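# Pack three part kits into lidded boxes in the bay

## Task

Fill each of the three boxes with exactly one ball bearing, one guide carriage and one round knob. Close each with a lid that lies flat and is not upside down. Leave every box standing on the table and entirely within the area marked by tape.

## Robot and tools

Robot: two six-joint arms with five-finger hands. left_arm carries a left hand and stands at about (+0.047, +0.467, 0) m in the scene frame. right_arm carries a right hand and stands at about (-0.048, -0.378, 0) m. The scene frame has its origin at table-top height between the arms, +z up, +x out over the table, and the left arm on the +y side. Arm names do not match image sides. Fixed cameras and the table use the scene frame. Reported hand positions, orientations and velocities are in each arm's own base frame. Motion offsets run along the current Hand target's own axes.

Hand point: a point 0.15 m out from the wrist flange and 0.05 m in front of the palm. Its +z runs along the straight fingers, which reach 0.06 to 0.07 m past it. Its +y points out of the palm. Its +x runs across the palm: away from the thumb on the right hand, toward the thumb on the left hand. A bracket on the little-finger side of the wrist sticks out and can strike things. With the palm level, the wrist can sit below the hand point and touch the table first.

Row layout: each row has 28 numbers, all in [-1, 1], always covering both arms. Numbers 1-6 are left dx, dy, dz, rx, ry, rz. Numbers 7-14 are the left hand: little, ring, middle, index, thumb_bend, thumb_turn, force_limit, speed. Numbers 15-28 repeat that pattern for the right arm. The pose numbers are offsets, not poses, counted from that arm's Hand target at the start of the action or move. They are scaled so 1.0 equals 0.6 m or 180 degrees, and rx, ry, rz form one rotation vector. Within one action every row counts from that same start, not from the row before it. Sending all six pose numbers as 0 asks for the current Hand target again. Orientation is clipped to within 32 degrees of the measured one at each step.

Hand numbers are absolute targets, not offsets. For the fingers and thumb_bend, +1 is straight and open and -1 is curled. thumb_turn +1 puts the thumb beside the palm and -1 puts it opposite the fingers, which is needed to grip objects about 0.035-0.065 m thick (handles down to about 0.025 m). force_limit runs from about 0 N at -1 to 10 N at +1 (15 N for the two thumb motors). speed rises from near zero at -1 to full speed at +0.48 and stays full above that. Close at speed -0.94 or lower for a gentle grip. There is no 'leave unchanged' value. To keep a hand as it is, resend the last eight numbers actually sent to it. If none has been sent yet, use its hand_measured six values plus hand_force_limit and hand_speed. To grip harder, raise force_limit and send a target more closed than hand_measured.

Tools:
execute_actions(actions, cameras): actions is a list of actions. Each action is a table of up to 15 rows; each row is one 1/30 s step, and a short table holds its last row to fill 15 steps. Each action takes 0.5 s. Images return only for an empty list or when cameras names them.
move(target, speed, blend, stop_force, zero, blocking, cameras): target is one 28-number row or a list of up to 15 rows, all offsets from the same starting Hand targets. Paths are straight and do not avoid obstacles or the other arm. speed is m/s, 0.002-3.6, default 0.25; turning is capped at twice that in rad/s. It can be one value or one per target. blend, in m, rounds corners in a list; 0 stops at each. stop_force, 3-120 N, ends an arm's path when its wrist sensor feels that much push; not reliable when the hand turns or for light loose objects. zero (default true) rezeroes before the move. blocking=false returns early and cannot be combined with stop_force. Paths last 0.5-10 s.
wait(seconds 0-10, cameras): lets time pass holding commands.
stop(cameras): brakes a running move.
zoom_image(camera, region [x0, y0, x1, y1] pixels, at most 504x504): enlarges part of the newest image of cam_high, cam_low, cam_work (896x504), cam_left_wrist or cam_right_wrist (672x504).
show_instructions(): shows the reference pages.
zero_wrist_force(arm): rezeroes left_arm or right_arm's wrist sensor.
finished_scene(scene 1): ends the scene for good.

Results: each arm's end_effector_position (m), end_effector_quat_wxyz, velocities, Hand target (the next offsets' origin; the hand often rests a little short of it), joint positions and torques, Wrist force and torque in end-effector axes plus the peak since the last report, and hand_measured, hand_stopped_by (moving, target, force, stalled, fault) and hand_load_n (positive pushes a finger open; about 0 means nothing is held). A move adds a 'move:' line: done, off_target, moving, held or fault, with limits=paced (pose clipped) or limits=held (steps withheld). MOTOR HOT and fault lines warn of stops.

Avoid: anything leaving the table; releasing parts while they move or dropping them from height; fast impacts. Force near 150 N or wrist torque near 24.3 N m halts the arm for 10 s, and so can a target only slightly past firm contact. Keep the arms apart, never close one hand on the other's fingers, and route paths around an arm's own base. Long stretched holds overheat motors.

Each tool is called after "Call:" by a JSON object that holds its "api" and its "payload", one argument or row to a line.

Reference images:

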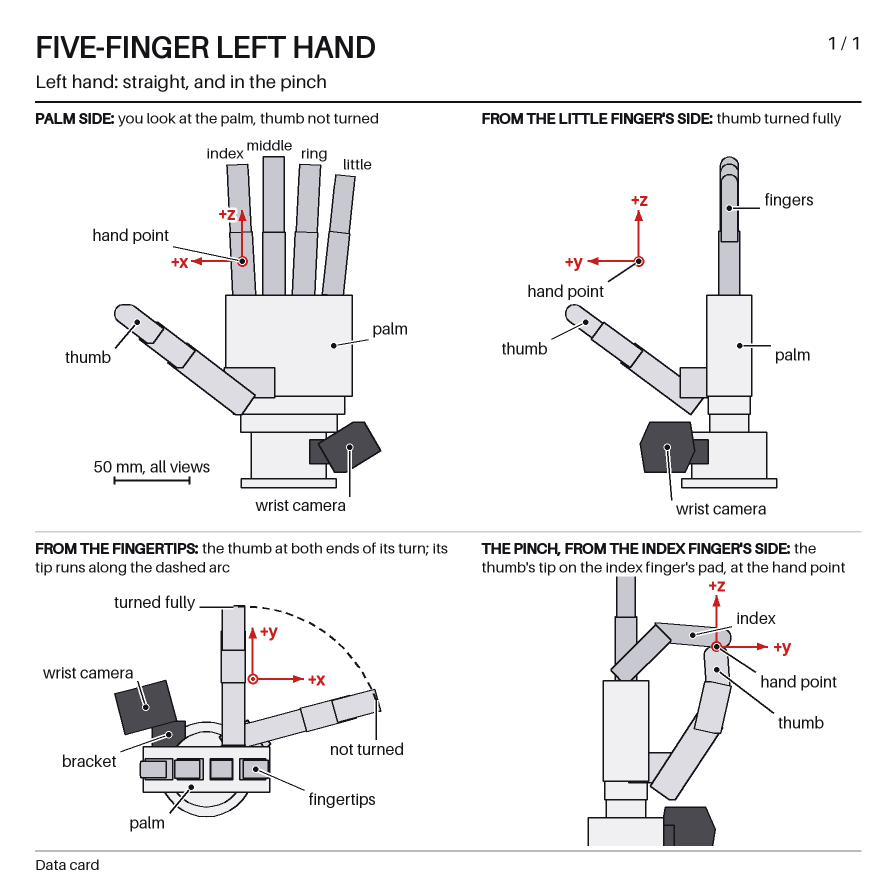

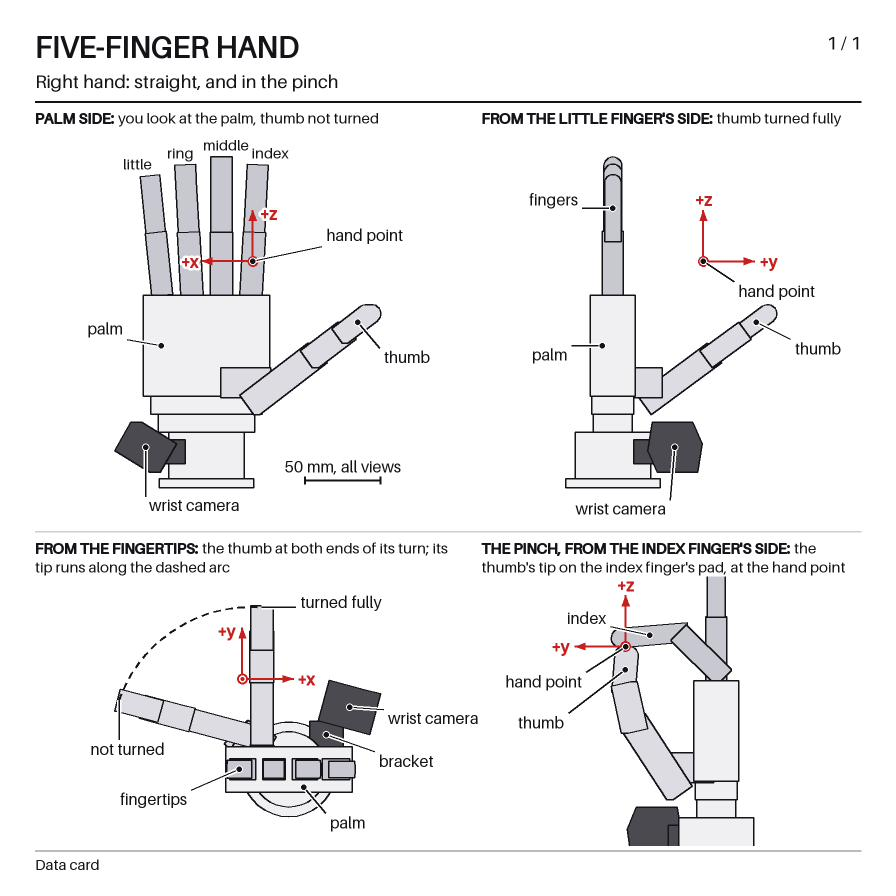

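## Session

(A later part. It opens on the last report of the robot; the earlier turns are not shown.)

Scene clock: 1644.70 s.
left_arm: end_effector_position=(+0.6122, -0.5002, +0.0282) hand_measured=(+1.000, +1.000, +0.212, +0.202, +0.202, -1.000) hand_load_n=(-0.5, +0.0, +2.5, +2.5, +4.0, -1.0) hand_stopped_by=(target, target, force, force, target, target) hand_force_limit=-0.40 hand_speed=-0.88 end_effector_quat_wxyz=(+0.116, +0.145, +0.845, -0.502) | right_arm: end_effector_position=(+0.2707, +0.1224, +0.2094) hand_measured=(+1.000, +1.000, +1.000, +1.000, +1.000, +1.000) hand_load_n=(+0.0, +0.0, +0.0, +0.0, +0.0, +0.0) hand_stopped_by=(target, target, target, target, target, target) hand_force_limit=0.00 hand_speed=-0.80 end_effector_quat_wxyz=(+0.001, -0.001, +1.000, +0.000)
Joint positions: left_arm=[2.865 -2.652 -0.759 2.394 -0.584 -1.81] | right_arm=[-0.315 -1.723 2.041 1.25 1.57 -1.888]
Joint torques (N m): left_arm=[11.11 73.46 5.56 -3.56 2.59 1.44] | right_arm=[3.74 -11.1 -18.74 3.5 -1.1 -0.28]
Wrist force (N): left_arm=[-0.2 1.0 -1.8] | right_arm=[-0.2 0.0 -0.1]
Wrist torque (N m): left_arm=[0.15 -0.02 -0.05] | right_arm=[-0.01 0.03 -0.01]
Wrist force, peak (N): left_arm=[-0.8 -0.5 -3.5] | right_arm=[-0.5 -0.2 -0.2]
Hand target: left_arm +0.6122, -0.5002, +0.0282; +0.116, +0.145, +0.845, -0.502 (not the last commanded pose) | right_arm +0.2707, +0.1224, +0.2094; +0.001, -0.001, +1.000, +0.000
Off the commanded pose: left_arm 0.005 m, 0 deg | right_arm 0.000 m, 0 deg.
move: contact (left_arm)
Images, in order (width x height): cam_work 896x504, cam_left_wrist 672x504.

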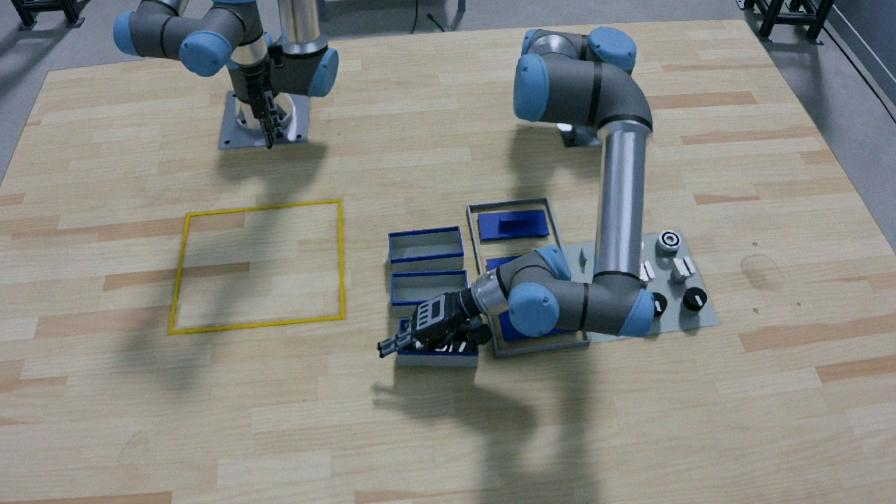

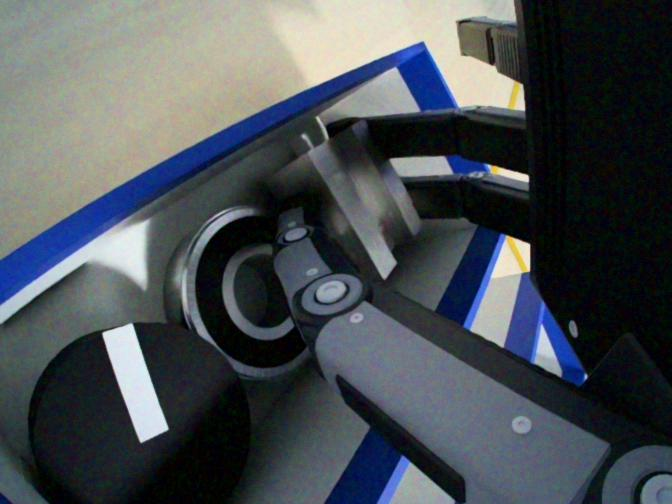

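Call:
{"api": "move", "payload": {
  "target": [
    [0,0,0,0,0,0,1,1,0.4,0.4,0.2,-1,-0.4,-0.75,0,0,0,0,0,0,1,1,1,1,1,1,0,-0.8],
    [-0.0513,-0.1221,-0.0705,0,0,0,1,1,0.4,0.4,0.2,-1,-0.4,-0.75,0,0,0,0,0,0,1,1,1,1,1,1,0,-0.8]
  ],
  "speed": [0.05,0.08],
  "cameras": ["cam_high","cam_left_wrist","cam_work"]
}}

Call:
{"api": "zoom_image", "payload": {
  "camera": "cam_work",
  "region": [370, 180, 600, 370]
}}

Call:
{"api": "zoom_image", "payload": {
  "camera": "cam_left_wrist",
  "region": [0, 80, 504, 500]
}}

Scene clock: 1661.10 s.
left_arm: end_effector_position=(+0.6122, -0.5001, +0.1182) hand_measured=(+1.000, +1.000, +0.400, +0.400, +0.200, -1.000) hand_load_n=(+0.0, +0.0, -0.5, +0.0, +0.0, +0.0) hand_stopped_by=(target, target, target, target, target, target) hand_force_limit=-0.40 hand_speed=-0.75 end_effector_quat_wxyz=(+0.116, +0.145, +0.845, -0.502) | right_arm: end_effector_position=(+0.2707, +0.1224, +0.2094) hand_measured=(+1.000, +1.000, +1.000, +1.000, +1.000, +1.000) hand_load_n=(+0.0, +0.0, +0.0, +0.0, +0.0, +0.0) hand_stopped_by=(target, target, target, target, target, target) hand_force_limit=0.00 hand_speed=-0.80 end_effector_quat_wxyz=(+0.001, -0.001, +1.000, +0.000)
Joint positions: left_arm=[2.865 -2.593 -0.643 2.218 -0.584 -1.81] | right_arm=[-0.315 -1.723 2.041 1.25 1.57 -1.888]
Joint torques (N m): left_arm=[5.23 67.88 28.04 -3.45 2.62 1.5] | right_arm=[4.35 -11.91 -18.63 3.51 -0.93 -0.47]
Wrist force (N): left_arm=[0.5 2.3 -0.3] | right_arm=[-0.2 0.1 -0.2]
Wrist torque (N m): left_arm=[0.18 -0.02 -0.21] | right_arm=[0.02 0.04 -0.01]
Wrist force, peak (N): left_arm=[0.7 3.8 -0.5] | right_arm=[-0.4 -0.1 -0.4]
Hand target: left_arm +0.6122, -0.5001, +0.1183; +0.116, +0.145, +0.845, -0.502 | right_arm +0.2707, +0.1224, +0.2094; +0.001, -0.001, +1.000, +0.000
Off the commanded pose: left_arm 0.000 m, 0 deg | right_arm 0.000 m, 0 deg.
move: done
Images, in order (width x height): cam_high 896x504, cam_work 896x504, cam_left_wrist 672x504.

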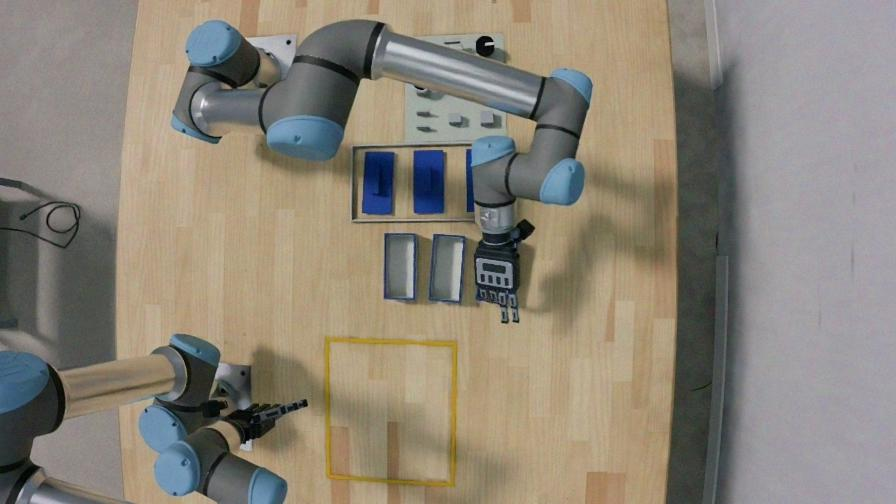

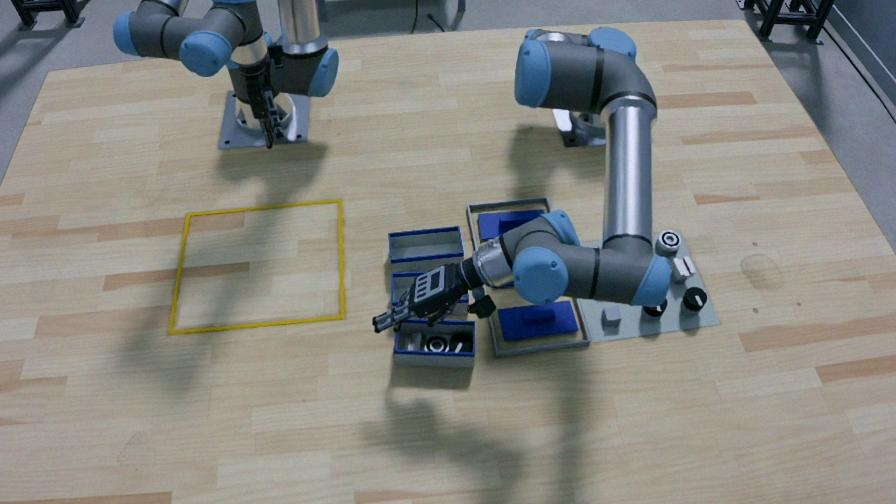

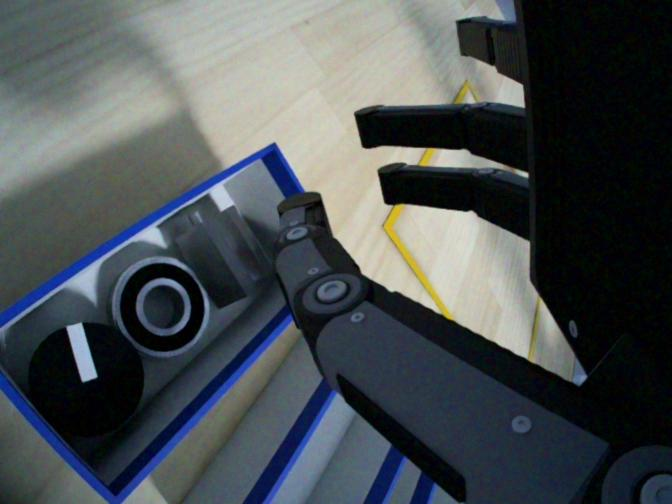

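Scaled by 2.191 from the camera's 896x504 image, which has a finer 1280x720 frame.

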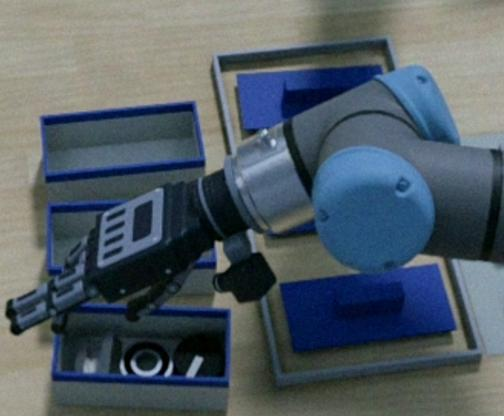

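Scaled by 1.000.

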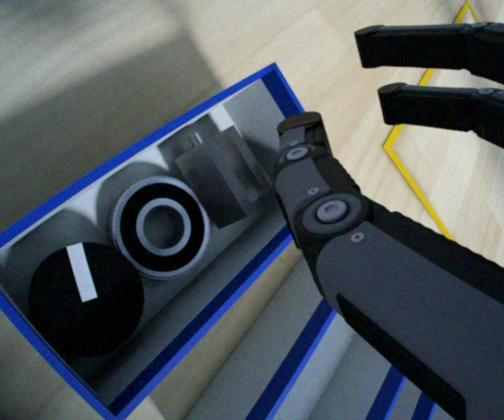

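Call:
{"api": "move", "payload": {
  "target": [
    [-0.0456,-0.1085,-0.0627,0,0,0,1,1,0.4,0.4,0.2,-1,-0.4,-0.75,0,0,0,0,0,0,1,1,1,1,1,1,0,-0.8],
    [0.012,0.047,-0.3808,-0.1564,-0.3801,-0.3961,-1,-1,0.3,0.3,0.52,-1,-0.4,0,0,0,0,0,0,0,1,1,1,1,1,1,0,-0.8]
  ],
  "speed": [0.2,0.4],
  "cameras": ["cam_high","cam_left_wrist","cam_work","cam_low"]
}}

Call:
{"api": "zoom_image", "payload": {
  "camera": "cam_high",
  "region": [380, 130, 540, 310]
}}

Call:
{"api": "zoom_image", "payload": {
  "camera": "cam_work",
  "region": [460, 190, 620, 370]
}}

Call:
{"api": "zoom_image", "payload": {
  "camera": "cam_left_wrist",
  "region": [0, 80, 504, 500]
}}

Scene clock: 1743.57 s.
left_arm: end_effector_position=(+0.6041, -0.2849, +0.2001) hand_measured=(-1.000, -1.000, +0.300, +0.300, +0.520, -1.000) hand_load_n=(+0.0, +0.0, +0.0, +0.0, +0.0, +0.0) hand_stopped_by=(target, target, target, target, target, target) hand_force_limit=-0.40 hand_speed=0.00 end_effector_quat_wxyz=(-0.271, +0.653, -0.653, +0.271) | right_arm: end_effector_position=(+0.2707, +0.1224, +0.2094) hand_measured=(+1.000, +1.000, +1.000, +1.000, +1.000, +1.000) hand_load_n=(+0.0, +0.0, +0.0, +0.0, +0.0, +0.0) hand_stopped_by=(target, target, target, target, target, target) hand_force_limit=0.00 hand_speed=-0.80 end_effector_quat_wxyz=(+0.001, -0.001, +1.000, +0.000)
Joint positions: left_arm=[2.898 -2.059 -1.209 2.468 -1.743 -3.316] | right_arm=[-0.315 -1.723 2.041 1.25 1.57 -1.888]
Joint torques (N m): left_arm=[-13.91 29.75 30.53 -2.64 -1.45 -1.37] | right_arm=[3.55 -11.3 -18.96 3.52 -1.11 -0.37]
Wrist force (N): left_arm=[-0.2 2.6 0.1] | right_arm=[-0.4 -0.2 -0.1]
Wrist torque (N m): left_arm=[0.18 0.03 -0.08] | right_arm=[-0.03 0.06 -0.02]
Wrist force, peak (N): left_arm=[0.8 3.8 0.5] | right_arm=[-0.4 -0.3 -0.3]
Hand target: left_arm +0.6041, -0.2849, +0.2001; -0.271, +0.653, -0.653, +0.271 | right_arm +0.2707, +0.1224, +0.2094; +0.001, -0.001, +1.000, +0.000
Off the commanded pose: left_arm 0.000 m, 0 deg | right_arm 0.000 m, 0 deg.
move: done
Images, in order (width x height): cam_high 896x504, cam_low 896x504, cam_work 896x504, cam_left_wrist 672x504.

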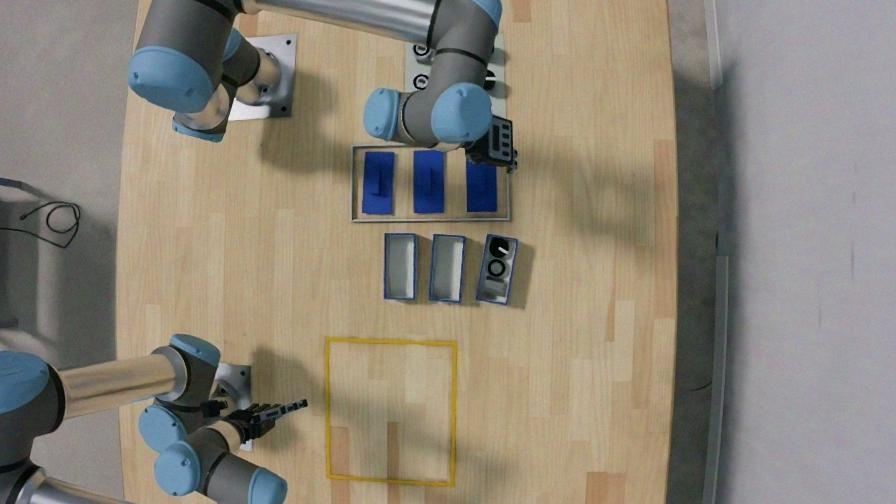

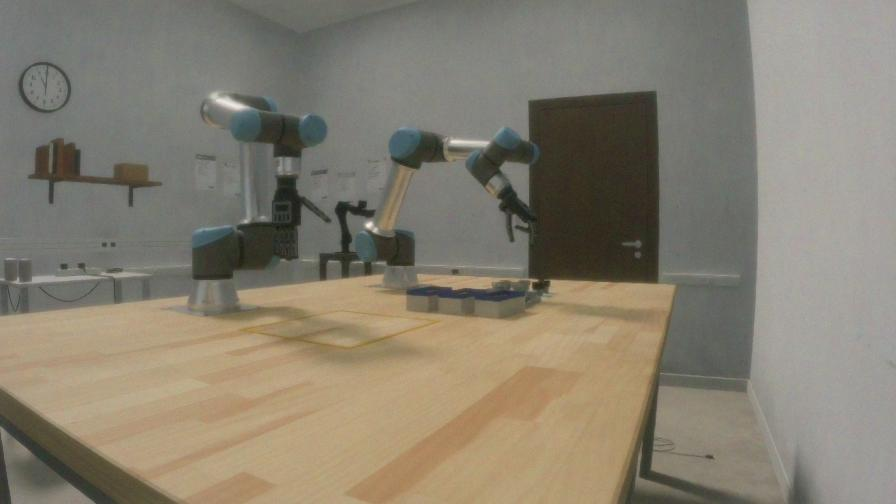

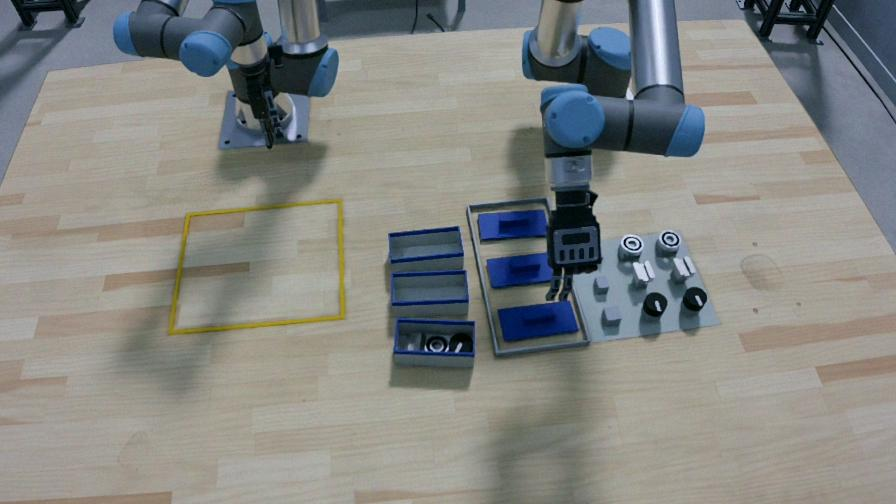

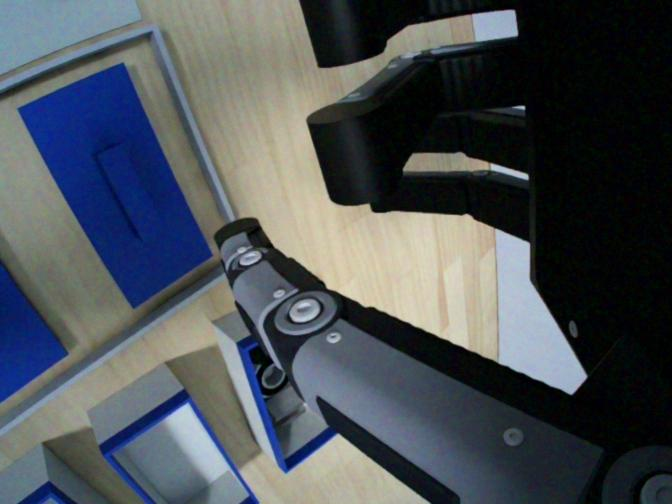

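Scaled by 2.800 from the camera's 896x504 image, which has a finer 1280x720 frame.

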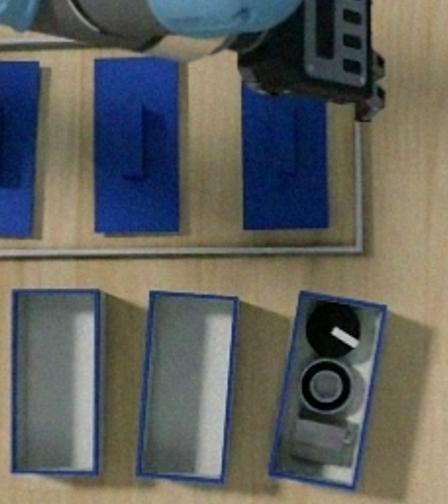

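Scaled by 2.800 from the camera's 896x504 image, which has a finer 1280x720 frame.

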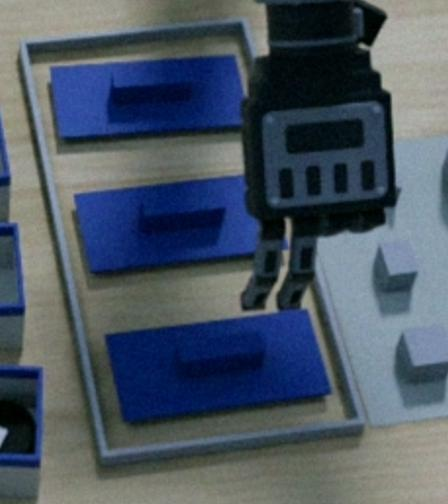

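Scaled by 1.000.

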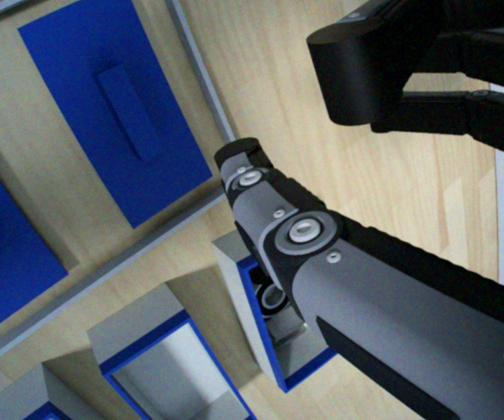

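Call:
{"api": "move", "payload": {
  "target": [0,0.1296,0.1296,0,0,0,-1,-1,0.3,0.3,0.52,-1,-0.4,0,0,0,0,0,0,0,1,1,1,1,1,1,0,-0.8],
  "speed": 0.2,
  "cameras": ["cam_high","cam_left_wrist","cam_work","cam_low"]
}}

Call:
{"api": "zoom_image", "payload": {
  "camera": "cam_high",
  "region": [440, 130, 540, 230]
}}

Call:
{"api": "zoom_image", "payload": {
  "camera": "cam_work",
  "region": [480, 260, 600, 360]
}}

Call:
{"api": "zoom_image", "payload": {
  "camera": "cam_left_wrist",
  "region": [100, 50, 500, 380]
}}

Call:
{"api": "zoom_image", "payload": {
  "camera": "cam_low",
  "region": [440, 200, 580, 330]
}}

Scene clock: 1765.03 s.
left_arm: end_effector_position=(+0.6043, -0.2850, +0.0902) hand_measured=(-1.000, -1.000, +0.300, +0.300, +0.520, -1.000) hand_load_n=(+0.5, +0.0, +0.0, +0.0, +0.0, +0.5) hand_stopped_by=(target, target, target, target, target, target) hand_force_limit=-0.40 hand_speed=0.00 end_effector_quat_wxyz=(-0.271, +0.653, -0.653, +0.271) | right_arm: end_effector_position=(+0.2707, +0.1224, +0.2094) hand_measured=(+1.000, +1.000, +1.000, +1.000, +1.000, +1.000) hand_load_n=(+0.0, +0.0, +0.0, +0.0, +0.0, +0.0) hand_stopped_by=(target, target, target, target, target, target) hand_force_limit=0.00 hand_speed=-0.80 end_effector_quat_wxyz=(+0.001, -0.001, +1.000, +0.000)
Joint positions: left_arm=[2.898 -2.126 -1.394 2.721 -1.743 -3.316] | right_arm=[-0.315 -1.723 2.041 1.25 1.57 -1.888]
Joint torques (N m): left_arm=[9.11 29.56 6.64 1.55 1.28 1.18] | right_arm=[3.9 -10.95 -18.7 3.6 -1.05 -0.35]
Wrist force (N): left_arm=[-0.3 2.3 -0.2] | right_arm=[-0.2 -0.1 -0.1]
Wrist torque (N m): left_arm=[0.17 0.02 -0.10] | right_arm=[-0.02 0.03 -0.01]
Wrist force, peak (N): left_arm=[-0.2 3.2 0.6] | right_arm=[-0.5 -0.1 -0.2]
Hand target: left_arm +0.6043, -0.2850, +0.0901; -0.271, +0.653, -0.653, +0.271 | right_arm +0.2707, +0.1224, +0.2094; +0.001, -0.001, +1.000, +0.000
Off the commanded pose: left_arm 0.000 m, 0 deg | right_arm 0.000 m, 0 deg.
move: done
Images, in order (width x height): cam_high 896x504, cam_low 896x504, cam_work 896x504, cam_left_wrist 672x504.

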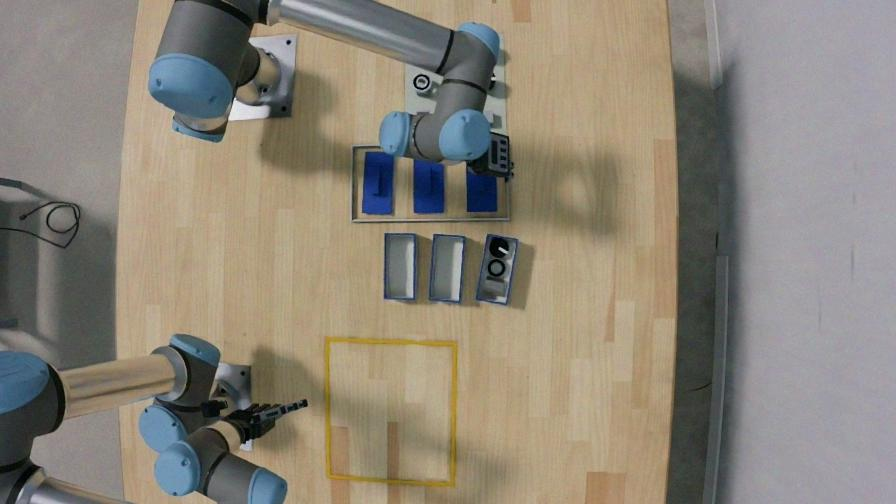

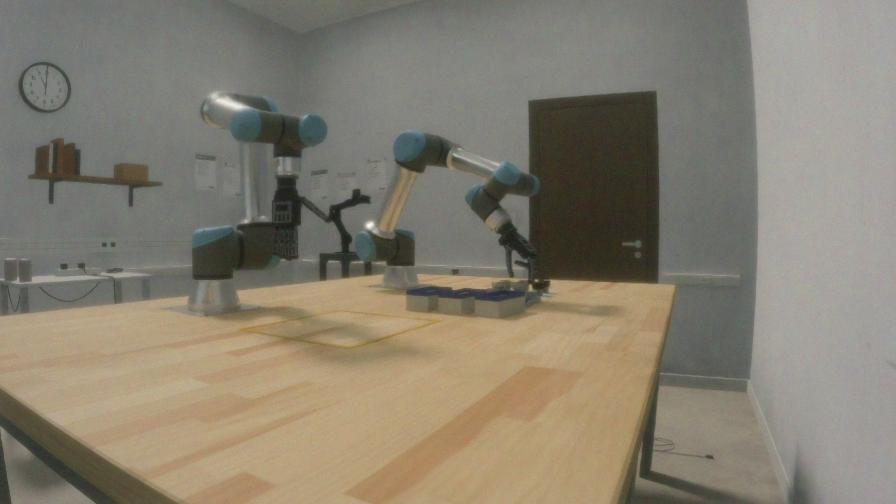

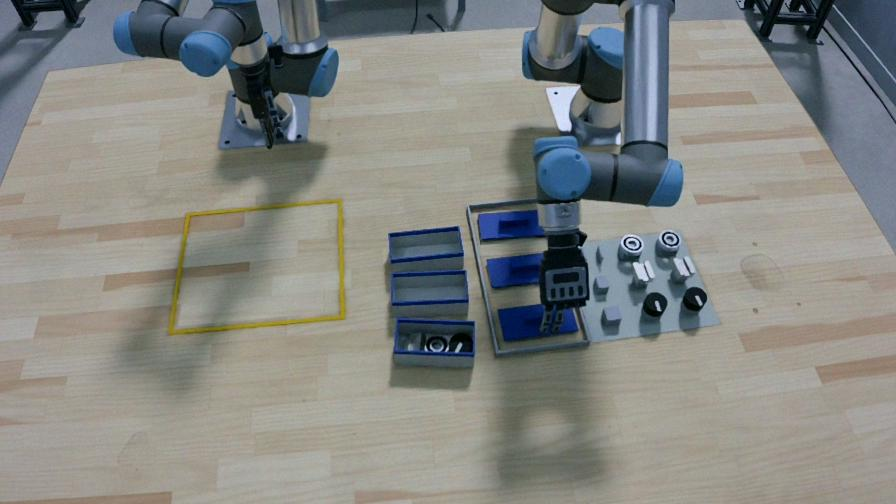

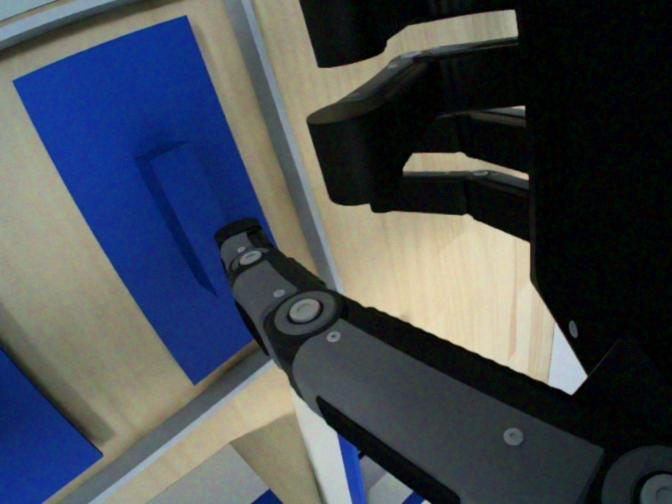

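Scaled by 5.040 from the camera's 896x504 image, which has a finer 1280x720 frame.

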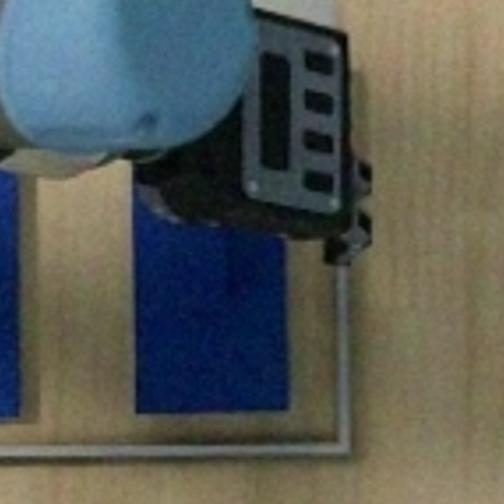

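Scaled by 4.200 from the camera's 896x504 image, which has a finer 1280x720 frame.

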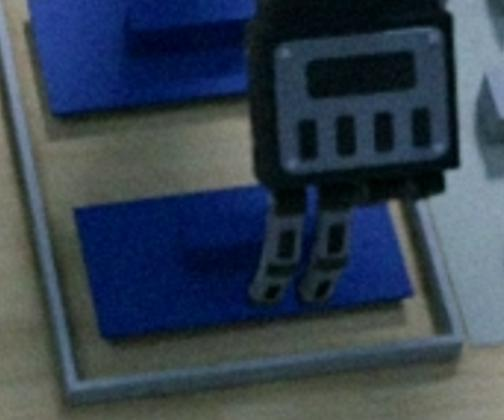

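Scaled by 1.260 from the camera's 672x504 image, which has a finer 960x720 frame.

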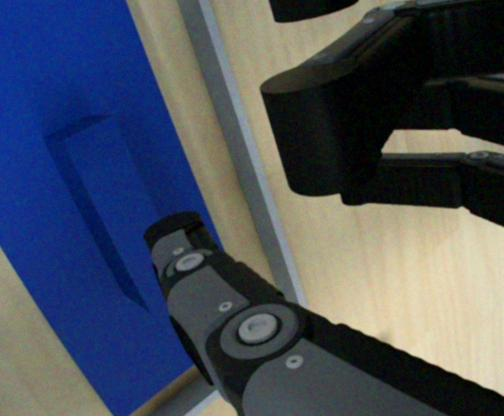

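Scaled by 3.600 from the camera's 896x504 image, which has a finer 1280x720 frame.

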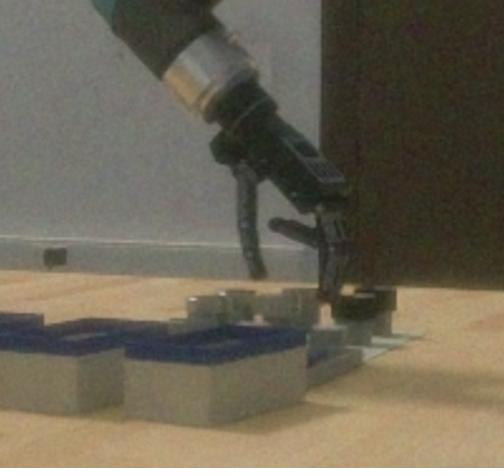

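Call:
{"api": "zoom_image", "payload": {
  "camera": "cam_high",
  "region": [465, 130, 525, 190]
}}

Call:
{"api": "zoom_image", "payload": {
  "camera": "cam_work",
  "region": [510, 280, 590, 350]
}}

Scaled by 8.400 from the camera's 896x504 image, which has a finer 1280x720 frame.

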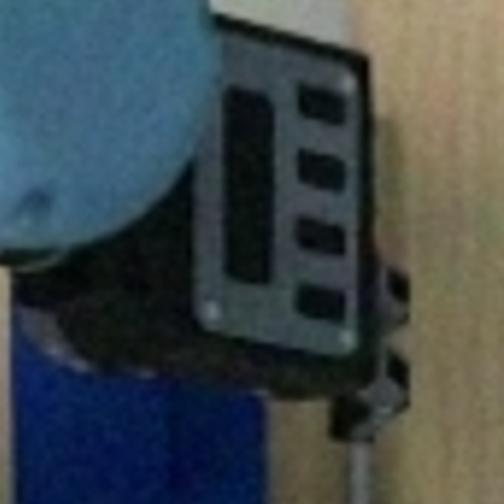

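Scaled by 6.300 from the camera's 896x504 image, which has a finer 1280x720 frame.

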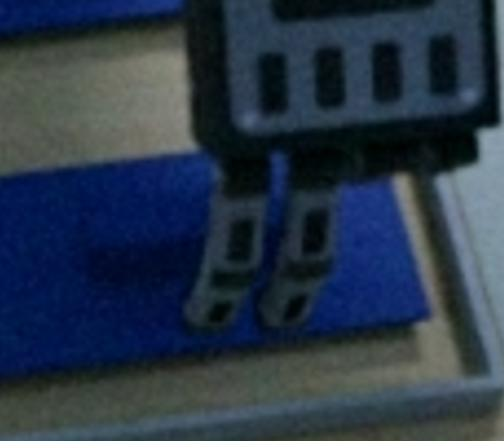

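Call:
{"api": "move", "payload": {
  "target": [0.0067,0.0389,0.02,0,0,0,-1,-1,-0.14,-0.14,0.6,-1,-0.4,-0.4,0,0,0,0,0,0,1,1,1,1,1,1,0,-0.8],
  "speed": 0.1,
  "cameras": ["cam_high","cam_left_wrist","cam_work","cam_low"]
}}

Call:
{"api": "zoom_image", "payload": {
  "camera": "cam_work",
  "region": [490, 270, 590, 350]
}}

Call:
{"api": "zoom_image", "payload": {
  "camera": "cam_left_wrist",
  "region": [100, 50, 500, 380]
}}

Call:
{"api": "zoom_image", "payload": {
  "camera": "cam_low",
  "region": [480, 240, 560, 310]
}}

Scene clock: 1834.13 s.
left_arm: end_effector_position=(+0.5964, -0.2890, +0.0652) hand_measured=(-1.000, -1.000, -0.140, -0.140, +0.600, -1.000) hand_load_n=(+0.5, +0.0, +0.0, +0.0, +0.0, +0.0) hand_stopped_by=(target, target, target, target, target, target) hand_force_limit=-0.40 hand_speed=-0.40 end_effector_quat_wxyz=(-0.271, +0.653, -0.653, +0.271) | right_arm: end_effector_position=(+0.2707, +0.1224, +0.2094) hand_measured=(+1.000, +1.000, +1.000, +1.000, +1.000, +1.000) hand_load_n=(+0.0, +0.0, +0.0, +0.0, +0.0, +0.0) hand_stopped_by=(target, target, target, target, target, target) hand_force_limit=0.00 hand_speed=-0.80 end_effector_quat_wxyz=(+0.001, -0.001, +1.000, +0.000)
Joint positions: left_arm=[2.886 -2.138 -1.443 2.781 -1.751 -3.324] | right_arm=[-0.315 -1.723 2.041 1.25 1.57 -1.888]
Joint torques (N m): left_arm=[-15.46 29.95 7.58 1.57 -1.68 -1.37] | right_arm=[2.83 -10.58 -18.78 3.65 -1.06 -0.38]
Wrist force (N): left_arm=[0.3 2.3 0.0] | right_arm=[-0.2 0.0 -0.2]
Wrist torque (N m): left_arm=[0.15 -0.06 -0.04] | right_arm=[0.00 0.03 -0.01]
Wrist force, peak (N): left_arm=[0.0 3.0 0.1] | right_arm=[-0.2 -0.5 0.0]
Hand target: left_arm +0.5963, -0.2890, +0.0651; -0.271, +0.653, -0.653, +0.271 | right_arm +0.2707, +0.1224, +0.2094; +0.001, -0.001, +1.000, +0.000
Off the commanded pose: left_arm 0.000 m, 0 deg | right_arm 0.000 m, 0 deg.
move: done
Images, in order (width x height): cam_high 896x504, cam_low 896x504, cam_work 896x504, cam_left_wrist 672x504.

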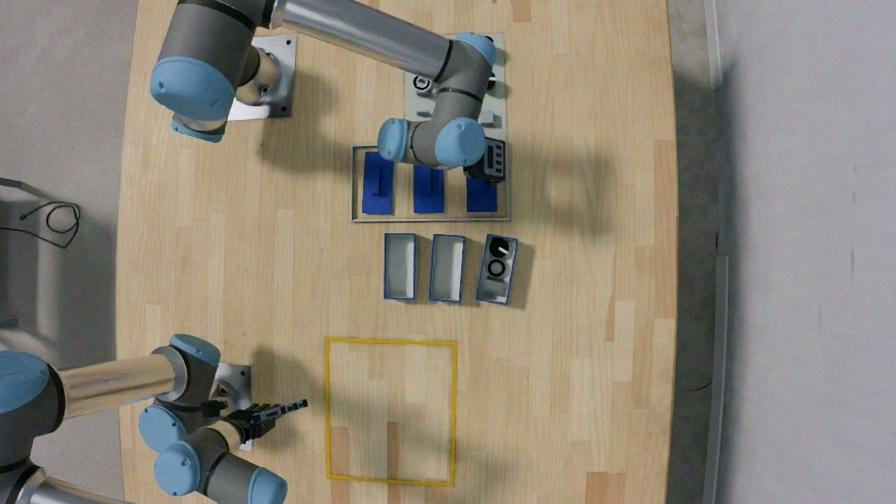

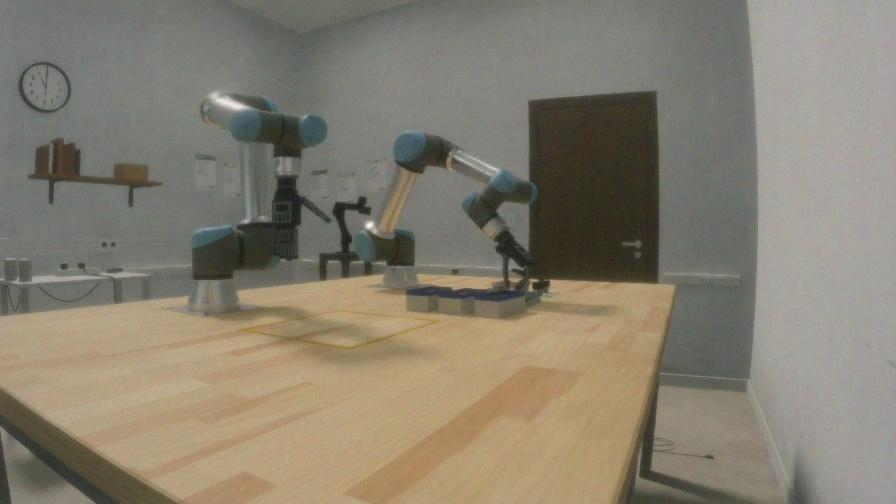

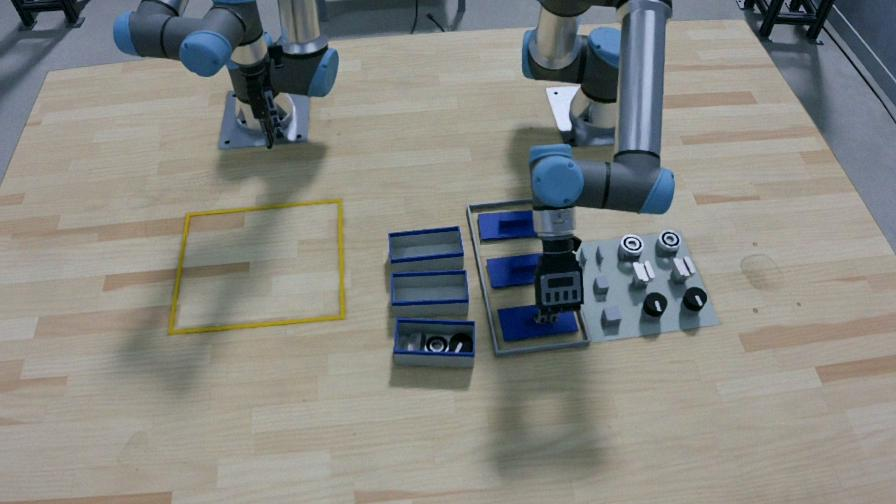

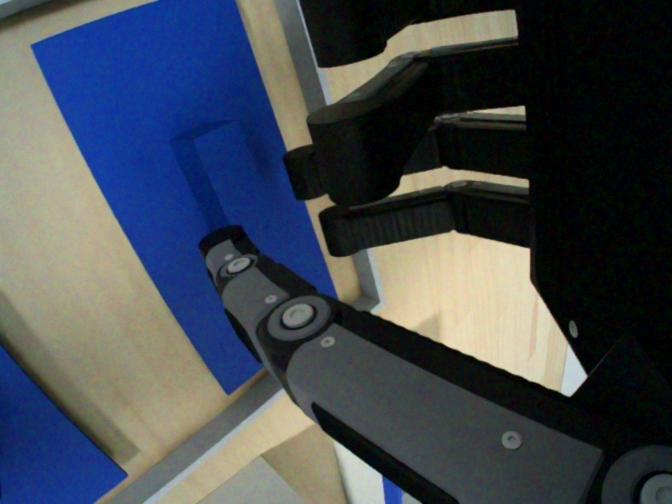

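Scaled by 5.040 from the camera's 896x504 image, which has a finer 1280x720 frame.

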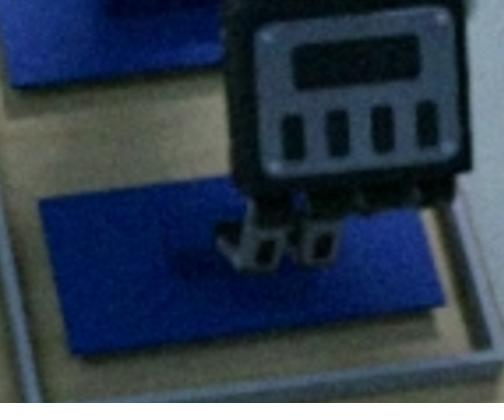

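Scaled by 1.260 from the camera's 672x504 image, which has a finer 960x720 frame.

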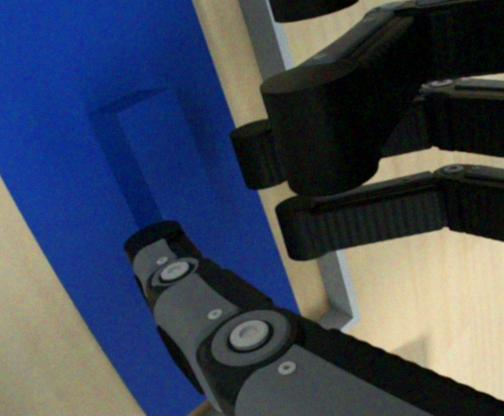

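Scaled by 6.300 from the camera's 896x504 image, which has a finer 1280x720 frame.

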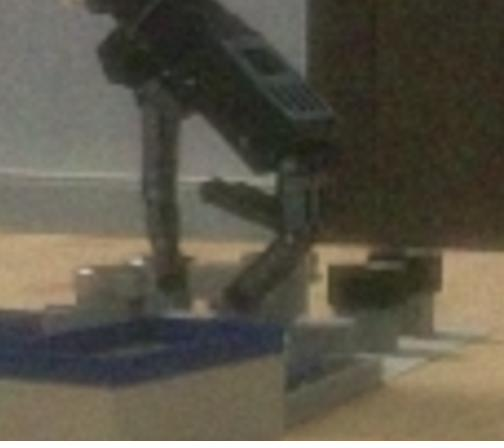

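Call:
{"api": "zoom_image", "payload": {
  "camera": "cam_work",
  "region": [515, 295, 575, 340]
}}

Call:
{"api": "zoom_image", "payload": {
  "camera": "cam_high",
  "region": [455, 150, 515, 220]
}}

Scaled by 8.400 from the camera's 896x504 image, which has a finer 1280x720 frame.

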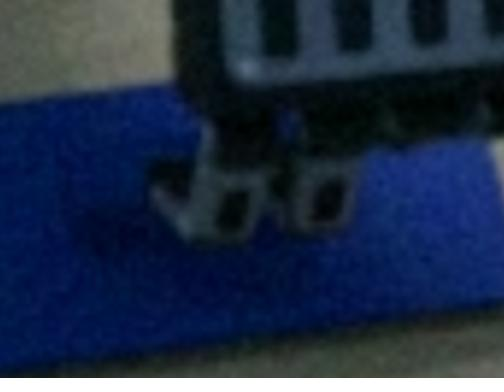

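Scaled by 7.200 from the camera's 896x504 image, which has a finer 1280x720 frame.

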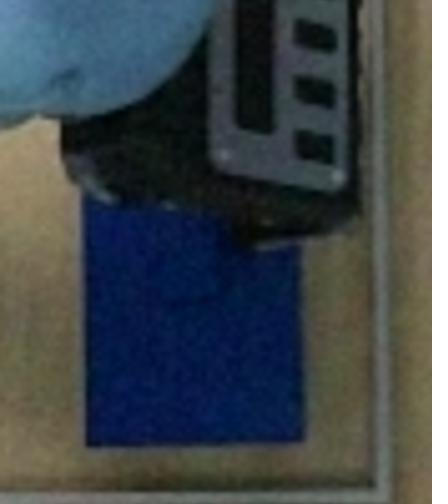

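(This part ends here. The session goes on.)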